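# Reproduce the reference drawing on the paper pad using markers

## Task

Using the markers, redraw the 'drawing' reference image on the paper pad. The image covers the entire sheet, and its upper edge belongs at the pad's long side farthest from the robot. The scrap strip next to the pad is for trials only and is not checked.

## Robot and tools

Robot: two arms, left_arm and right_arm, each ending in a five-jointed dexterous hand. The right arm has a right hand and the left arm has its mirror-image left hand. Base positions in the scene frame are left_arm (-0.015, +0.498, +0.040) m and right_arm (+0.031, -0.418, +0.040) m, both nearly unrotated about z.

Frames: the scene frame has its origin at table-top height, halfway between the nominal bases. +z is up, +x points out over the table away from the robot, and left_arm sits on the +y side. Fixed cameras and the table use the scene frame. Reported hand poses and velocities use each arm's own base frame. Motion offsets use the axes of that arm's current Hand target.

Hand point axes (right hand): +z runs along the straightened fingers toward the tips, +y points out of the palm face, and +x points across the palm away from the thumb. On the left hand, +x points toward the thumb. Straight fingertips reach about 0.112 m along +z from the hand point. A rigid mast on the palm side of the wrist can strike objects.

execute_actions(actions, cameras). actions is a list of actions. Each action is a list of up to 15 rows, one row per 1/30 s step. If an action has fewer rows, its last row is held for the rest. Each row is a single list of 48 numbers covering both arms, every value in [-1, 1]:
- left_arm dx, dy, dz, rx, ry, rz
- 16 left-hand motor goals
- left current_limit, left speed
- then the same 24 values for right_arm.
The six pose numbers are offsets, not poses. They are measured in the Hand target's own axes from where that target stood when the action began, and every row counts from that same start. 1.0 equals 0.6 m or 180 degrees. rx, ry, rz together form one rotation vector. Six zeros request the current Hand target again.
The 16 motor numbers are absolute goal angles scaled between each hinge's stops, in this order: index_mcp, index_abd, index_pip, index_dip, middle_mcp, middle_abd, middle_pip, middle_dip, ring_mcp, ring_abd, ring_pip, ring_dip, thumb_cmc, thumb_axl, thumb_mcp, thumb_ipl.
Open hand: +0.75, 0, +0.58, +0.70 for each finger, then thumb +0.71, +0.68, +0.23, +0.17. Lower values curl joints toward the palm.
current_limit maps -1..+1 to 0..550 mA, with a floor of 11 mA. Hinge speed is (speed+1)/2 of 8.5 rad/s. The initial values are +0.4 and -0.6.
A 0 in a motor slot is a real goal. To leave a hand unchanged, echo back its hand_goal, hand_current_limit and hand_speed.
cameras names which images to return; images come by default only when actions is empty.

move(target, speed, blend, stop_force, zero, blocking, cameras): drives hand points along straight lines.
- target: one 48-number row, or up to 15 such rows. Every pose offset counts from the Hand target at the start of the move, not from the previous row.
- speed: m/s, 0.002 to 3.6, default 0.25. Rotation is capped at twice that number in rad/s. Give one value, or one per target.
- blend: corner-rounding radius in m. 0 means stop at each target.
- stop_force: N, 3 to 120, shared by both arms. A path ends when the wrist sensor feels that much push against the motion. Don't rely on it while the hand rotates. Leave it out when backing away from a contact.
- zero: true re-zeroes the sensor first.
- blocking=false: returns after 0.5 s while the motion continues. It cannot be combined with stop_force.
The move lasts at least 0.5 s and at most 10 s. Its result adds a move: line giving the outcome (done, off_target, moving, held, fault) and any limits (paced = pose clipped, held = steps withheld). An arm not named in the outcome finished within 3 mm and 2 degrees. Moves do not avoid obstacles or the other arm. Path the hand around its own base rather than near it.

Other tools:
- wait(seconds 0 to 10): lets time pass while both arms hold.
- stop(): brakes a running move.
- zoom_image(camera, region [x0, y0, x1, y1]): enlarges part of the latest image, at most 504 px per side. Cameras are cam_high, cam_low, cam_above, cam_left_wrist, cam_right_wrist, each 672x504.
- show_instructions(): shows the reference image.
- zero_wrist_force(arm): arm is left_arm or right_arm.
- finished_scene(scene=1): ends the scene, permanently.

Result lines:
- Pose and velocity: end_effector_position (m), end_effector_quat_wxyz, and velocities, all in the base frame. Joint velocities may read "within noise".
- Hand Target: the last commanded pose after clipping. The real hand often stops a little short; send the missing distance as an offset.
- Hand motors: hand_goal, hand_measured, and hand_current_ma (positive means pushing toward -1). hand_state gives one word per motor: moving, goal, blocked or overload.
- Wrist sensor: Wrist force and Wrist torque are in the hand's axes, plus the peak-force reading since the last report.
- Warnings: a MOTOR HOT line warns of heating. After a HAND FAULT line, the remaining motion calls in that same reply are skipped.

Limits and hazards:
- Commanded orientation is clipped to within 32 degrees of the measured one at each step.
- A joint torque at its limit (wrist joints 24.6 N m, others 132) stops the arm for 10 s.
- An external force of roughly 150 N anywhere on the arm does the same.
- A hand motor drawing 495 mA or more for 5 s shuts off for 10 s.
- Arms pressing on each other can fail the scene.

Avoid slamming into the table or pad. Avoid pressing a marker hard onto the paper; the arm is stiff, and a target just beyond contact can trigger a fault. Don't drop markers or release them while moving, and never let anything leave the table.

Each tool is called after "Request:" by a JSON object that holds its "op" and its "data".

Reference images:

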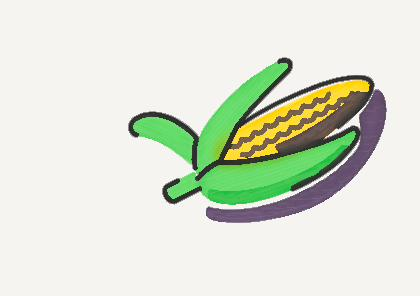

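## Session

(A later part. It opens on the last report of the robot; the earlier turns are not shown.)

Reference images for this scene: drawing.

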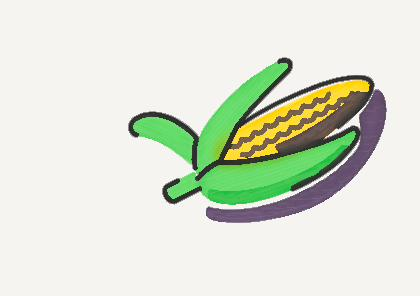

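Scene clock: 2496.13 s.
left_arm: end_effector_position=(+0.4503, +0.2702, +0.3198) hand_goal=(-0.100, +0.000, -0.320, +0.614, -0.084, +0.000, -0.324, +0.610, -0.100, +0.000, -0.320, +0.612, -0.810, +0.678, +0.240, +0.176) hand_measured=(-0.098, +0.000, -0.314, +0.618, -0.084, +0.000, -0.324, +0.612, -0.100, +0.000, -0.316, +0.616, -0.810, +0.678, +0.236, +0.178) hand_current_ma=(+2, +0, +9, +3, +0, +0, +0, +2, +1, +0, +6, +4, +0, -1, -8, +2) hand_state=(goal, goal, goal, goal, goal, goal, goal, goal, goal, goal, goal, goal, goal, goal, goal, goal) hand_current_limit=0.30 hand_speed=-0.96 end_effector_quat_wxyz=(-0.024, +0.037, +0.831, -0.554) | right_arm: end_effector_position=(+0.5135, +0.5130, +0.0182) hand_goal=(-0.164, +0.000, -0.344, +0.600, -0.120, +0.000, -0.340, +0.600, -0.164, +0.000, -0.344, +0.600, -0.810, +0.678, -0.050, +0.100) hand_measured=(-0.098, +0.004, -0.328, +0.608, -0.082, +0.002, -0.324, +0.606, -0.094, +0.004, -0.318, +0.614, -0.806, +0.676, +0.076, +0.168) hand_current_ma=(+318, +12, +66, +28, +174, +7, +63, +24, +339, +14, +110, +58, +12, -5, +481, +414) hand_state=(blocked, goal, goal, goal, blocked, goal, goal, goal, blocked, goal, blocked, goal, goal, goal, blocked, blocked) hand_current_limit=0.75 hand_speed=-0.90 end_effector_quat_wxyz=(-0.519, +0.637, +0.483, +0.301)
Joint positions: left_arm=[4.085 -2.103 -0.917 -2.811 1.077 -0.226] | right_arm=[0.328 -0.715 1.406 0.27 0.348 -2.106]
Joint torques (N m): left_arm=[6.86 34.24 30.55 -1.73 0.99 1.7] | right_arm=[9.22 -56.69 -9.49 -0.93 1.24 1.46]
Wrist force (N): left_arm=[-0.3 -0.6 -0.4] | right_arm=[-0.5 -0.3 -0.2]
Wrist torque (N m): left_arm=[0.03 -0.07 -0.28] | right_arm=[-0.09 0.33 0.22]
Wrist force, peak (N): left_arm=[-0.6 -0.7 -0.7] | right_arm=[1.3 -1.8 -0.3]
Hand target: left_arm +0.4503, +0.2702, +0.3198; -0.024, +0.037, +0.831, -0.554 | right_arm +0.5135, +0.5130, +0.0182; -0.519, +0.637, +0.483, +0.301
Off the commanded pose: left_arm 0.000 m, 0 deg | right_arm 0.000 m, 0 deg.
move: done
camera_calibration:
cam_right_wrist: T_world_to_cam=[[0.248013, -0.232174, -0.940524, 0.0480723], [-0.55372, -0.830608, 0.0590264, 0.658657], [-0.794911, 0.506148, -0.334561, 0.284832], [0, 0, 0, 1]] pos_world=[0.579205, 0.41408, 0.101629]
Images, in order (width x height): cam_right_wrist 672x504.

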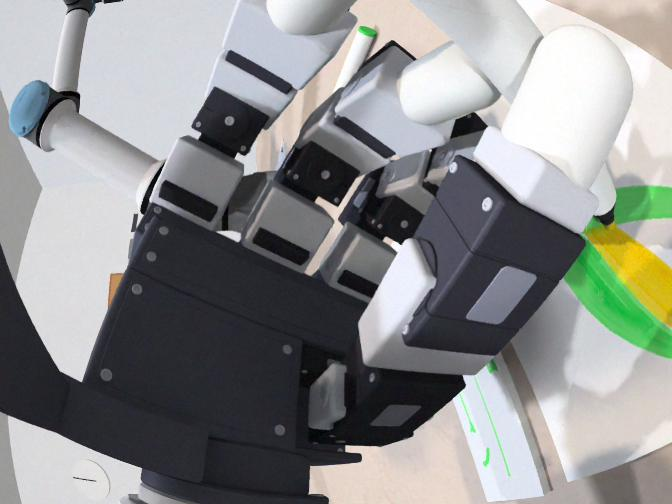

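Excellent. Continue lists 5–7.

Request:
{"op": "move", "data": {"target": [[0,0,0,0,0,0,-0.1,0,-0.32,0.614,-0.085,0,-0.325,0.61,-0.1,0,-0.32,0.612,-0.81,0.678,0.24,0.175,0.3,-0.96,-0.00443,0.00185,0.0014,0,0,0,-0.165,0,-0.345,0.6,-0.12,0,-0.34,0.6,-0.165,0,-0.345,0.6,-0.81,0.678,-0.05,0.1,0.75,-0.9],[0,0,0,0,0,0,-0.1,0,-0.32,0.614,-0.085,0,-0.325,0.61,-0.1,0,-0.32,0.612,-0.81,0.678,0.24,0.175,0.3,-0.96,-0.00861,0.01953,-0.03514,0,0,0,-0.165,0,-0.345,0.6,-0.12,0,-0.34,0.6,-0.165,0,-0.345,0.6,-0.81,0.678,-0.05,0.1,0.75,-0.9],[0,0,0,0,0,0,-0.1,0,-0.32,0.614,-0.085,0,-0.325,0.61,-0.1,0,-0.32,0.612,-0.81,0.678,0.24,0.175,0.3,-0.96,-0.01417,0.03509,-0.07326,0,0,0,-0.165,0,-0.345,0.6,-0.12,0,-0.34,0.6,-0.165,0,-0.345,0.6,-0.81,0.678,-0.05,0.1,0.75,-0.9],[0,0,0,0,0,0,-0.1,0,-0.32,0.614,-0.085,0,-0.325,0.61,-0.1,0,-0.32,0.612,-0.81,0.678,0.24,0.175,0.3,-0.96,-0.01633,0.04186,-0.089,0,0,0,-0.165,0,-0.345,0.6,-0.12,0,-0.34,0.6,-0.165,0,-0.345,0.6,-0.81,0.678,-0.05,0.1,0.75,-0.9],[0,0,0,0,0,0,-0.1,0,-0.32,0.614,-0.085,0,-0.325,0.61,-0.1,0,-0.32,0.612,-0.81,0.678,0.24,0.175,0.3,-0.96,-0.01797,0.04661,-0.10046,0,0,0,-0.165,0,-0.345,0.6,-0.12,0,-0.34,0.6,-0.165,0,-0.345,0.6,-0.81,0.678,-0.05,0.1,0.75,-0.9],[0,0,0,0,0,0,-0.1,0,-0.32,0.614,-0.085,0,-0.325,0.61,-0.1,0,-0.32,0.612,-0.81,0.678,0.24,0.175,0.3,-0.96,-0.01354,0.04476,-0.10186,0,0,0,-0.165,0,-0.345,0.6,-0.12,0,-0.34,0.6,-0.165,0,-0.345,0.6,-0.81,0.678,-0.05,0.1,0.75,-0.9],[0,0,0,0,0,0,-0.1,0,-0.32,0.614,-0.085,0,-0.325,0.61,-0.1,0,-0.32,0.612,-0.81,0.678,0.24,0.175,0.3,-0.96,0.00061,0.00253,-0.0014,0,0,0,-0.165,0,-0.345,0.6,-0.12,0,-0.34,0.6,-0.165,0,-0.345,0.6,-0.81,0.678,-0.05,0.1,0.75,-0.9],[0,0,0,0,0,0,-0.1,0,-0.32,0.614,-0.085,0,-0.325,0.61,-0.1,0,-0.32,0.612,-0.81,0.678,0.24,0.175,0.3,-0.96,-0.00382,0.00437,0,0,0,0,-0.165,0,-0.345,0.6,-0.12,0,-0.34,0.6,-0.165,0,-0.345,0.6,-0.81,0.678,-0.05,0.1,0.75,-0.9],[0,0,0,0,0,0,-0.1,0,-0.32,0.614,-0.085,0,-0.325,0.61,-0.1,0,-0.32,0.612,-0.81,0.678,0.24,0.175,0.3,-0.96,-0.00725,0.02329,-0.0358,0,0,0,-0.165,0,-0.345,0.6,-0.12,0,-0.34,0.6,-0.165,0,-0.345,0.6,-0.81,0.678,-0.05,0.1,0.75,-0.9],[0,0,0,0,0,0,-0.1,0,-0.32,0.614,-0.085,0,-0.325,0.61,-0.1,0,-0.32,0.612,-0.81,0.678,0.24,0.175,0.3,-0.96,-0.01277,0.03902,-0.074,0,0,0,-0.165,0,-0.345,0.6,-0.12,0,-0.34,0.6,-0.165,0,-0.345,0.6,-0.81,0.678,-0.05,0.1,0.75,-0.9],[0,0,0,0,0,0,-0.1,0,-0.32,0.614,-0.085,0,-0.325,0.61,-0.1,0,-0.32,0.612,-0.81,0.678,0.24,0.175,0.3,-0.96,-0.01521,0.045,-0.0896,0,0,0,-0.165,0,-0.345,0.6,-0.12,0,-0.34,0.6,-0.165,0,-0.345,0.6,-0.81,0.678,-0.05,0.1,0.75,-0.9],[0,0,0,0,0,0,-0.1,0,-0.32,0.614,-0.085,0,-0.325,0.61,-0.1,0,-0.32,0.612,-0.81,0.678,0.24,0.175,0.3,-0.96,-0.01078,0.04315,-0.091,0,0,0,-0.165,0,-0.345,0.6,-0.12,0,-0.34,0.6,-0.165,0,-0.345,0.6,-0.81,0.678,-0.05,0.1,0.75,-0.9],[0,0,0,0,0,0,-0.1,0,-0.32,0.614,-0.085,0,-0.325,0.61,-0.1,0,-0.32,0.612,-0.81,0.678,0.24,0.175,0.3,-0.96,0.00122,0.00505,-0.0028,0,0,0,-0.165,0,-0.345,0.6,-0.12,0,-0.34,0.6,-0.165,0,-0.345,0.6,-0.81,0.678,-0.05,0.1,0.75,-0.9]], "speed": [0.05,0.06,0.06,0.06,0.06,0.1,0.2,0.05,0.06,0.06,0.06,0.1,0.2], "blend": [0,0.003,0.003,0.003,0,0.001,0.001,0,0.003,0.003,0,0.001,0], "cameras": []}}

Request:
{"op": "move", "data": {"target": [[0,0,0,0,0,0,-0.1,0,-0.32,0.614,-0.085,0,-0.325,0.61,-0.1,0,-0.32,0.612,-0.81,0.678,0.24,0.175,0.3,-0.96,-0.00443,0.00185,0.0014,0,0,0,-0.165,0,-0.345,0.6,-0.12,0,-0.34,0.6,-0.165,0,-0.345,0.6,-0.81,0.678,-0.05,0.1,0.75,-0.9],[0,0,0,0,0,0,-0.1,0,-0.32,0.614,-0.085,0,-0.325,0.61,-0.1,0,-0.32,0.612,-0.81,0.678,0.24,0.175,0.3,-0.96,-0.00711,0.022,-0.03366,0,0,0,-0.165,0,-0.345,0.6,-0.12,0,-0.34,0.6,-0.165,0,-0.345,0.6,-0.81,0.678,-0.05,0.1,0.75,-0.9],[0,0,0,0,0,0,-0.1,0,-0.32,0.614,-0.085,0,-0.325,0.61,-0.1,0,-0.32,0.612,-0.81,0.678,0.24,0.175,0.3,-0.96,-0.01259,0.0379,-0.07194,0,0,0,-0.165,0,-0.345,0.6,-0.12,0,-0.34,0.6,-0.165,0,-0.345,0.6,-0.81,0.678,-0.05,0.1,0.75,-0.9],[0,0,0,0,0,0,-0.1,0,-0.32,0.614,-0.085,0,-0.325,0.61,-0.1,0,-0.32,0.612,-0.81,0.678,0.24,0.175,0.3,-0.96,-0.01531,0.04309,-0.0874,0,0,0,-0.165,0,-0.345,0.6,-0.12,0,-0.34,0.6,-0.165,0,-0.345,0.6,-0.81,0.678,-0.05,0.1,0.75,-0.9],[0,0,0,0,0,0,-0.1,0,-0.32,0.614,-0.085,0,-0.325,0.61,-0.1,0,-0.32,0.612,-0.81,0.678,0.24,0.175,0.3,-0.96,-0.01793,0.04509,-0.09834,0,0,0,-0.165,0,-0.345,0.6,-0.12,0,-0.34,0.6,-0.165,0,-0.345,0.6,-0.81,0.678,-0.05,0.1,0.75,-0.9],[0,0,0,0,0,0,-0.1,0,-0.32,0.614,-0.085,0,-0.325,0.61,-0.1,0,-0.32,0.612,-0.81,0.678,0.24,0.175,0.3,-0.96,-0.0135,0.04324,-0.09974,0,0,0,-0.165,0,-0.345,0.6,-0.12,0,-0.34,0.6,-0.165,0,-0.345,0.6,-0.81,0.678,-0.05,0.1,0.75,-0.9],[0,0,0,0,0,0,-0.1,0,-0.32,0.614,-0.085,0,-0.325,0.61,-0.1,0,-0.32,0.612,-0.81,0.678,0.24,0.175,0.3,-0.96,0.00061,0.00253,-0.0014,0,0,0,-0.165,0,-0.345,0.6,-0.12,0,-0.34,0.6,-0.165,0,-0.345,0.6,-0.81,0.678,-0.05,0.1,0.75,-0.9],[0,0,0,0,0,0,-0.1,0,-0.32,0.614,-0.085,0,-0.325,0.61,-0.1,0,-0.32,0.612,-0.81,0.678,0.24,0.175,0.3,-0.96,-0.00382,0.00437,0,0,0,0,-0.165,0,-0.345,0.6,-0.12,0,-0.34,0.6,-0.165,0,-0.345,0.6,-0.81,0.678,-0.05,0.1,0.75,-0.9],[0,0,0,0,0,0,-0.1,0,-0.32,0.614,-0.085,0,-0.325,0.61,-0.1,0,-0.32,0.612,-0.81,0.678,0.24,0.175,0.3,-0.96,-0.00576,0.02576,-0.03434,0,0,0,-0.165,0,-0.345,0.6,-0.12,0,-0.34,0.6,-0.165,0,-0.345,0.6,-0.81,0.678,-0.05,0.1,0.75,-0.9],[0,0,0,0,0,0,-0.1,0,-0.32,0.614,-0.085,0,-0.325,0.61,-0.1,0,-0.32,0.612,-0.81,0.678,0.24,0.175,0.3,-0.96,-0.01118,0.04183,-0.07266,0,0,0,-0.165,0,-0.345,0.6,-0.12,0,-0.34,0.6,-0.165,0,-0.345,0.6,-0.81,0.678,-0.05,0.1,0.75,-0.9],[0,0,0,0,0,0,-0.1,0,-0.32,0.614,-0.085,0,-0.325,0.61,-0.1,0,-0.32,0.612,-0.81,0.678,0.24,0.175,0.3,-0.96,-0.01419,0.04624,-0.088,0,0,0,-0.165,0,-0.345,0.6,-0.12,0,-0.34,0.6,-0.165,0,-0.345,0.6,-0.81,0.678,-0.05,0.1,0.75,-0.9],[0,0,0,0,0,0,-0.1,0,-0.32,0.614,-0.085,0,-0.325,0.61,-0.1,0,-0.32,0.612,-0.81,0.678,0.24,0.175,0.3,-0.96,-0.00976,0.04439,-0.0894,0,0,0,-0.165,0,-0.345,0.6,-0.12,0,-0.34,0.6,-0.165,0,-0.345,0.6,-0.81,0.678,-0.05,0.1,0.75,-0.9],[0,0,0,0,0,0,-0.1,0,-0.32,0.614,-0.085,0,-0.325,0.61,-0.1,0,-0.32,0.612,-0.81,0.678,0.24,0.175,0.3,-0.96,0.00122,0.00506,-0.0028,0,0,0,-0.165,0,-0.345,0.6,-0.12,0,-0.34,0.6,-0.165,0,-0.345,0.6,-0.81,0.678,-0.05,0.1,0.75,-0.9]], "speed": [0.05,0.06,0.06,0.06,0.06,0.1,0.2,0.05,0.06,0.06,0.06,0.1,0.2], "blend": [0,0.003,0.003,0.003,0,0.001,0.001,0,0.003,0.003,0,0.001,0], "cameras": []}}

Request:
{"op": "move", "data": {"target": [[0,0,0,0,0,0,-0.1,0,-0.32,0.614,-0.085,0,-0.325,0.61,-0.1,0,-0.32,0.612,-0.81,0.678,0.24,0.175,0.3,-0.96,-0.00443,0.00185,0.0014,0,0,0,-0.165,0,-0.345,0.6,-0.12,0,-0.34,0.6,-0.165,0,-0.345,0.6,-0.81,0.678,-0.05,0.1,0.75,-0.9],[0,0,0,0,0,0,-0.1,0,-0.32,0.614,-0.085,0,-0.325,0.61,-0.1,0,-0.32,0.612,-0.81,0.678,0.24,0.175,0.3,-0.96,-0.00563,0.02446,-0.0322,0,0,0,-0.165,0,-0.345,0.6,-0.12,0,-0.34,0.6,-0.165,0,-0.345,0.6,-0.81,0.678,-0.05,0.1,0.75,-0.9],[0,0,0,0,0,0,-0.1,0,-0.32,0.614,-0.085,0,-0.325,0.61,-0.1,0,-0.32,0.612,-0.81,0.678,0.24,0.175,0.3,-0.96,-0.011,0.04069,-0.0706,0,0,0,-0.165,0,-0.345,0.6,-0.12,0,-0.34,0.6,-0.165,0,-0.345,0.6,-0.81,0.678,-0.05,0.1,0.75,-0.9],[0,0,0,0,0,0,-0.1,0,-0.32,0.614,-0.085,0,-0.325,0.61,-0.1,0,-0.32,0.612,-0.81,0.678,0.24,0.175,0.3,-0.96,-0.01429,0.04432,-0.0858,0,0,0,-0.165,0,-0.345,0.6,-0.12,0,-0.34,0.6,-0.165,0,-0.345,0.6,-0.81,0.678,-0.05,0.1,0.75,-0.9],[0,0,0,0,0,0,-0.1,0,-0.32,0.614,-0.085,0,-0.325,0.61,-0.1,0,-0.32,0.612,-0.81,0.678,0.24,0.175,0.3,-0.96,-0.01789,0.04357,-0.0962,0,0,0,-0.165,0,-0.345,0.6,-0.12,0,-0.34,0.6,-0.165,0,-0.345,0.6,-0.81,0.678,-0.05,0.1,0.75,-0.9],[0,0,0,0,0,0,-0.1,0,-0.32,0.614,-0.085,0,-0.325,0.61,-0.1,0,-0.32,0.612,-0.81,0.678,0.24,0.175,0.3,-0.96,-0.0105,0.04049,-0.09853,0,0,0,-0.165,0,-0.345,0.6,-0.12,0,-0.34,0.6,-0.165,0,-0.345,0.6,-0.81,0.678,-0.05,0.1,0.75,-0.9]], "speed": [0.05,0.06,0.06,0.06,0.06,0.1], "blend": [0,0.003,0.003,0.003,0,0], "cameras": []}}

Request:
{"op": "move", "data": {"target": [0,0,0,0,0,0,-0.1,0,-0.32,0.614,-0.085,0,-0.325,0.61,-0.1,0,-0.32,0.612,-0.81,0.678,0.24,0.175,0.3,-0.96,0.07204,-0.29218,0.34176,0,0,0,-0.165,0,-0.345,0.6,-0.12,0,-0.34,0.6,-0.165,0,-0.345,0.6,-0.81,0.678,-0.05,0.1,0.75,-0.9], "speed": 0.2, "cameras": ["cam_above"]}}

Request:
{"op": "zoom_image", "data": {"camera": "cam_above", "region": [260, 220, 400, 325]}}

Scene clock: 2547.30 s.
left_arm: end_effector_position=(+0.4503, +0.2702, +0.3198) hand_goal=(-0.100, +0.000, -0.320, +0.614, -0.084, +0.000, -0.324, +0.610, -0.100, +0.000, -0.320, +0.612, -0.810, +0.678, +0.240, +0.176) hand_measured=(-0.098, +0.000, -0.314, +0.618, -0.084, +0.000, -0.324, +0.612, -0.100, +0.000, -0.316, +0.616, -0.810, +0.678, +0.236, +0.178) hand_current_ma=(+2, +0, +9, +3, +0, +0, +0, +2, +1, +0, +6, +4, +0, -1, -8, +2) hand_state=(goal, goal, goal, goal, goal, goal, goal, goal, goal, goal, goal, goal, goal, goal, goal, goal) hand_current_limit=0.30 hand_speed=-0.96 end_effector_quat_wxyz=(-0.024, +0.037, +0.831, -0.554) | right_arm: end_effector_position=(+0.5168, +0.5116, +0.0182) hand_goal=(-0.164, +0.000, -0.344, +0.600, -0.120, +0.000, -0.340, +0.600, -0.164, +0.000, -0.344, +0.600, -0.810, +0.678, -0.050, +0.100) hand_measured=(-0.098, +0.004, -0.328, +0.608, -0.082, +0.002, -0.324, +0.606, -0.094, +0.004, -0.318, +0.614, -0.806, +0.676, +0.076, +0.168) hand_current_ma=(+317, +12, +66, +28, +174, +7, +63, +24, +339, +14, +110, +58, +12, -5, +481, +414) hand_state=(blocked, goal, goal, goal, blocked, goal, goal, goal, blocked, goal, blocked, goal, goal, goal, blocked, blocked) hand_current_limit=0.75 hand_speed=-0.90 end_effector_quat_wxyz=(-0.519, +0.637, +0.483, +0.301)
Joint positions: left_arm=[4.085 -2.103 -0.917 -2.811 1.077 -0.226] | right_arm=[0.324 -0.709 1.396 0.284 0.345 -2.116]
Joint torques (N m): left_arm=[7.58 34.59 31.94 -1.79 1.07 1.69] | right_arm=[9.78 -57.71 -9.33 -1.15 1.26 1.26]
Wrist force (N): left_arm=[-0.4 -0.7 -0.6] | right_arm=[-0.5 -0.1 -0.2]
Wrist torque (N m): left_arm=[0.02 -0.06 -0.29] | right_arm=[-0.07 0.34 0.23]
Wrist force, peak (N): left_arm=[-0.4 -0.9 -0.6] | right_arm=[1.3 -1.7 0.0]
Hand target: left_arm +0.4503, +0.2702, +0.3198; -0.024, +0.037, +0.831, -0.554 | right_arm +0.5167, +0.5116, +0.0182; -0.519, +0.637, +0.483, +0.301
Off the commanded pose: left_arm 0.000 m, 0 deg | right_arm 0.000 m, 0 deg.
move: done
No camera images: "cameras" was empty.

Scene clock: 2552.33 s.
left_arm: end_effector_position=(+0.4503, +0.2702, +0.3198) hand_goal=(-0.100, +0.000, -0.320, +0.614, -0.084, +0.000, -0.324, +0.610, -0.100, +0.000, -0.320, +0.612, -0.810, +0.678, +0.240, +0.176) hand_measured=(-0.098, +0.000, -0.314, +0.618, -0.084, +0.000, -0.324, +0.612, -0.100, +0.000, -0.316, +0.616, -0.810, +0.678, +0.236, +0.178) hand_current_ma=(+2, +0, +9, +3, +0, +0, +0, +2, +1, +0, +6, +4, +0, -1, -8, +2) hand_state=(goal, goal, goal, goal, goal, goal, goal, goal, goal, goal, goal, goal, goal, goal, goal, goal) hand_current_limit=0.30 hand_speed=-0.96 end_effector_quat_wxyz=(-0.024, +0.037, +0.831, -0.554) | right_arm: end_effector_position=(+0.5200, +0.5103, +0.0182) hand_goal=(-0.164, +0.000, -0.344, +0.600, -0.120, +0.000, -0.340, +0.600, -0.164, +0.000, -0.344, +0.600, -0.810, +0.678, -0.050, +0.100) hand_measured=(-0.098, +0.004, -0.328, +0.608, -0.082, +0.002, -0.324, +0.606, -0.094, +0.004, -0.318, +0.614, -0.806, +0.676, +0.076, +0.168) hand_current_ma=(+316, +12, +66, +28, +174, +7, +63, +24, +339, +14, +110, +58, +12, -5, +481, +414) hand_state=(blocked, goal, goal, goal, blocked, goal, goal, goal, blocked, goal, blocked, goal, goal, goal, blocked, blocked) hand_current_limit=0.75 hand_speed=-0.90 end_effector_quat_wxyz=(-0.519, +0.637, +0.483, +0.301)
Joint positions: left_arm=[4.085 -2.103 -0.917 -2.811 1.077 -0.226] | right_arm=[0.319 -0.702 1.386 0.297 0.343 -2.127]
Joint torques (N m): left_arm=[5.49 34.72 31.3 -1.6 1.11 1.68] | right_arm=[10.36 -57.57 -8.8 -0.83 1.11 0.87]
Wrist force (N): left_arm=[-0.3 -0.7 -0.5] | right_arm=[-0.4 -0.4 -0.3]
Wrist torque (N m): left_arm=[0.01 -0.07 -0.28] | right_arm=[-0.08 0.35 0.22]
Wrist force, peak (N): left_arm=[-0.4 -1.0 -0.4] | right_arm=[1.3 -1.8 -0.3]
Hand target: left_arm +0.4503, +0.2702, +0.3198; -0.024, +0.037, +0.831, -0.554 | right_arm +0.5200, +0.5103, +0.0182; -0.519, +0.637, +0.483, +0.301
Off the commanded pose: left_arm 0.000 m, 0 deg | right_arm 0.000 m, 0 deg.
move: done
No camera images: "cameras" was empty.

Scene clock: 2554.67 s.
left_arm: end_effector_position=(+0.4503, +0.2702, +0.3198) hand_goal=(-0.100, +0.000, -0.320, +0.614, -0.084, +0.000, -0.324, +0.610, -0.100, +0.000, -0.320, +0.612, -0.810, +0.678, +0.240, +0.176) hand_measured=(-0.098, +0.000, -0.314, +0.618, -0.084, +0.000, -0.324, +0.612, -0.100, +0.000, -0.316, +0.616, -0.810, +0.678, +0.236, +0.178) hand_current_ma=(+2, +0, +9, +3, +0, +0, +0, +2, +1, +0, +6, +4, +0, -1, -8, +2) hand_state=(goal, goal, goal, goal, goal, goal, goal, goal, goal, goal, goal, goal, goal, goal, goal, goal) hand_current_limit=0.30 hand_speed=-0.96 end_effector_quat_wxyz=(-0.024, +0.037, +0.831, -0.554) | right_arm: end_effector_position=(+0.5473, +0.4522, +0.0200) hand_goal=(-0.164, +0.000, -0.344, +0.600, -0.120, +0.000, -0.340, +0.600, -0.164, +0.000, -0.344, +0.600, -0.810, +0.678, -0.050, +0.100) hand_measured=(-0.098, +0.004, -0.328, +0.608, -0.082, +0.002, -0.324, +0.606, -0.094, +0.004, -0.318, +0.614, -0.806, +0.676, +0.076, +0.168) hand_current_ma=(+316, +12, +66, +28, +174, +7, +63, +24, +339, +14, +110, +58, +12, -5, +481, +414) hand_state=(blocked, goal, goal, goal, blocked, goal, goal, goal, blocked, goal, blocked, goal, goal, goal, blocked, blocked) hand_current_limit=0.75 hand_speed=-0.90 end_effector_quat_wxyz=(-0.519, +0.637, +0.483, +0.301)
Joint positions: left_arm=[4.085 -2.103 -0.917 -2.811 1.077 -0.226] | right_arm=[0.203 -0.644 1.353 0.594 0.294 -2.466]
Joint torques (N m): left_arm=[6.53 34.23 31.69 -1.67 1.18 1.68] | right_arm=[-11.24 -59.36 -21.26 4.49 -4.14 -1.31]
Wrist force (N): left_arm=[-0.5 -0.8 -0.4] | right_arm=[-0.4 -0.7 -0.2]
Wrist torque (N m): left_arm=[0.00 -0.05 -0.29] | right_arm=[-0.15 0.34 0.30]
Wrist force, peak (N): left_arm=[-0.6 -0.7 -0.7] | right_arm=[1.1 -1.7 -0.1]
Hand target: left_arm +0.4503, +0.2702, +0.3198; -0.024, +0.037, +0.831, -0.554 | right_arm +0.5473, +0.4522, +0.0201; -0.519, +0.637, +0.483, +0.301
Off the commanded pose: left_arm 0.000 m, 0 deg | right_arm 0.000 m, 0 deg.
move: done
No camera images: "cameras" was empty.

Scene clock: 2556.57 s.
left_arm: end_effector_position=(+0.4503, +0.2702, +0.3198) hand_goal=(-0.100, +0.000, -0.320, +0.614, -0.084, +0.000, -0.324, +0.610, -0.100, +0.000, -0.320, +0.612, -0.810, +0.678, +0.240, +0.176) hand_measured=(-0.098, +0.000, -0.314, +0.618, -0.084, +0.000, -0.324, +0.612, -0.100, +0.000, -0.316, +0.616, -0.810, +0.678, +0.236, +0.178) hand_current_ma=(+2, +0, +9, +3, +0, +0, +0, +2, +1, +0, +6, +4, +0, -1, -8, +2) hand_state=(goal, goal, goal, goal, goal, goal, goal, goal, goal, goal, goal, goal, goal, goal, goal, goal) hand_current_limit=0.30 hand_speed=-0.96 end_effector_quat_wxyz=(-0.024, +0.037, +0.831, -0.554) | right_arm: end_effector_position=(+0.3756, +0.6596, +0.0661) hand_goal=(-0.164, +0.000, -0.344, +0.600, -0.120, +0.000, -0.340, +0.600, -0.164, +0.000, -0.344, +0.600, -0.810, +0.678, -0.050, +0.100) hand_measured=(-0.098, +0.004, -0.328, +0.608, -0.082, +0.002, -0.324, +0.606, -0.094, +0.004, -0.318, +0.614, -0.806, +0.676, +0.076, +0.168) hand_current_ma=(+316, +12, +66, +28, +173, +7, +63, +24, +339, +14, +110, +58, +12, -5, +481, +414) hand_state=(blocked, goal, goal, goal, blocked, goal, goal, goal, blocked, goal, blocked, goal, goal, goal, blocked, blocked) hand_current_limit=0.75 hand_speed=-0.90 end_effector_quat_wxyz=(-0.519, +0.637, +0.483, +0.301)
Joint positions: left_arm=[4.085 -2.103 -0.917 -2.811 1.077 -0.226] | right_arm=[0.691 -0.894 1.502 -0.112 0.627 -1.587]
Joint torques (N m): left_arm=[6.4 34.8 31.75 -1.67 1.05 1.73] | right_arm=[9.88 -37.13 -25.77 -2.54 1.8 1.37]
Wrist force (N): left_arm=[-0.2 -0.7 -0.3] | right_arm=[-0.7 -0.5 0.1]
Wrist torque (N m): left_arm=[0.01 -0.08 -0.27] | right_arm=[-0.14 0.36 0.20]
Wrist force, peak (N): left_arm=[-0.5 -0.8 -0.6] | right_arm=[-0.4 -1.5 1.2]
Hand target: left_arm +0.4503, +0.2702, +0.3198; -0.024, +0.037, +0.831, -0.554 | right_arm +0.3756, +0.6596, +0.0661; -0.519, +0.637, +0.483, +0.301
Off the commanded pose: left_arm 0.000 m, 0 deg | right_arm 0.000 m, 0 deg.
move: done
Images, in order (width x height): cam_above 672x504.

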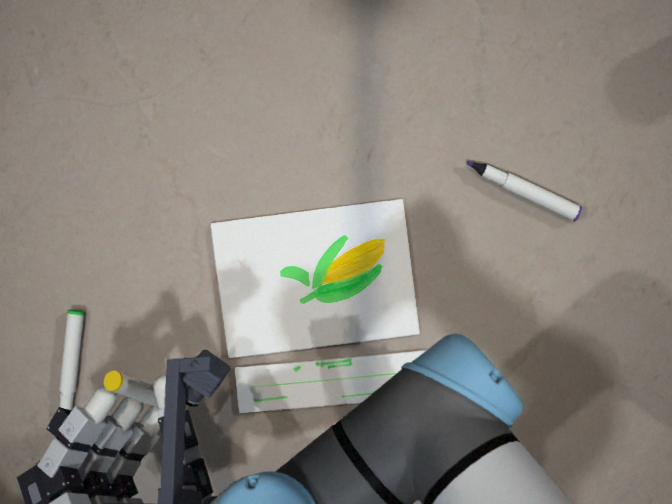

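Scaled by 3.600.

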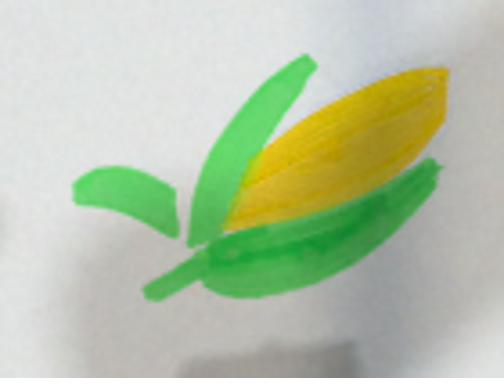

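Request:
{"op": "move", "data": {"target": [0,0,0,0,0,0,-0.1,0,-0.32,0.614,-0.085,0,-0.325,0.61,-0.1,0,-0.32,0.612,-0.81,0.678,0.24,0.175,0.3,-0.96,0.0105,0.1487,0.052,-0.0764,0.0468,0.399,-0.165,0,-0.345,0.6,-0.12,0,-0.34,0.6,-0.165,0,-0.345,0.6,-0.81,0.678,-0.05,0.1,0.75,-0.9], "speed": 0.2, "cameras": ["cam_high"]}}

Request:
{"op": "move", "data": {"target": [0,0,0,0,0,0,-0.1,0,-0.32,0.614,-0.085,0,-0.325,0.61,-0.1,0,-0.32,0.612,-0.81,0.678,0.24,0.175,0.3,-0.96,0,0.0523,0.0218,0,0,0,-0.165,0,-0.345,0.6,-0.12,0,-0.34,0.6,-0.165,0,-0.345,0.6,-0.81,0.678,-0.05,0.1,0.75,-0.9], "speed": 0.06, "stop_force": 4, "cameras": []}}

Request:
{"op": "move", "data": {"target": [0,0,0,0,0,0,-0.1,0,-0.32,0.614,-0.085,0,-0.325,0.61,-0.1,0,-0.32,0.612,-0.81,0.678,0.24,0.175,0.3,-0.96,0,0.0154,0.0064,0,0,0,-0.165,0,-0.345,0.6,-0.12,0,-0.34,0.6,-0.165,0,-0.345,0.6,-0.81,0.678,-0.05,0.1,0.75,-0.9], "speed": 0.012, "stop_force": 3, "cameras": ["cam_right_wrist"]}}

Scene clock: 2570.37 s.
left_arm: end_effector_position=(+0.4503, +0.2702, +0.3198) hand_goal=(-0.100, +0.000, -0.320, +0.614, -0.084, +0.000, -0.324, +0.610, -0.100, +0.000, -0.320, +0.612, -0.810, +0.678, +0.240, +0.176) hand_measured=(-0.098, +0.000, -0.314, +0.618, -0.084, +0.000, -0.324, +0.612, -0.100, +0.000, -0.316, +0.616, -0.810, +0.678, +0.236, +0.178) hand_current_ma=(+2, +0, +9, +3, +0, +0, +0, +2, +1, +0, +6, +4, +0, -1, -8, +2) hand_state=(goal, goal, goal, goal, goal, goal, goal, goal, goal, goal, goal, goal, goal, goal, goal, goal) hand_current_limit=0.30 hand_speed=-0.96 end_effector_quat_wxyz=(-0.024, +0.037, +0.831, -0.554) | right_arm: end_effector_position=(+0.4569, +0.6918, +0.0299) hand_goal=(-0.164, +0.000, -0.344, +0.600, -0.120, +0.000, -0.340, +0.600, -0.164, +0.000, -0.344, +0.600, -0.810, +0.678, -0.050, +0.100) hand_measured=(-0.098, +0.004, -0.328, +0.608, -0.082, +0.002, -0.324, +0.606, -0.094, +0.004, -0.318, +0.614, -0.806, +0.676, +0.076, +0.168) hand_current_ma=(+316, +12, +66, +28, +173, +7, +63, +24, +339, +14, +110, +58, +12, -5, +481, +414) hand_state=(blocked, goal, goal, goal, blocked, goal, goal, goal, blocked, goal, blocked, goal, goal, goal, blocked, blocked) hand_current_limit=0.75 hand_speed=-0.90 end_effector_quat_wxyz=(-0.554, +0.830, -0.055, +0.035)
Joint positions: left_arm=[4.085 -2.103 -0.917 -2.811 1.077 -0.226] | right_arm=[0.646 -0.603 0.917 0.223 0.851 -0.371]
Joint torques (N m): left_arm=[5.8 34.68 32.1 -1.55 0.9 1.79] | right_arm=[-10.8 -48.46 -28.19 2.41 1.98 1.67]
Wrist force (N): left_arm=[-0.4 -0.6 -0.4] | right_arm=[-0.8 -0.9 -0.4]
Wrist torque (N m): left_arm=[0.03 -0.05 -0.29] | right_arm=[0.02 0.17 -0.11]
Wrist force, peak (N): left_arm=[-0.2 -1.0 -0.6] | right_arm=[-1.1 -0.9 -0.4]
Hand target: left_arm +0.4503, +0.2702, +0.3198; -0.024, +0.037, +0.831, -0.554 | right_arm +0.4569, +0.6918, +0.0299; -0.554, +0.830, -0.055, +0.035
Off the commanded pose: left_arm 0.000 m, 0 deg | right_arm 0.000 m, 0 deg.
move: done
Images, in order (width x height): cam_high 672x504.

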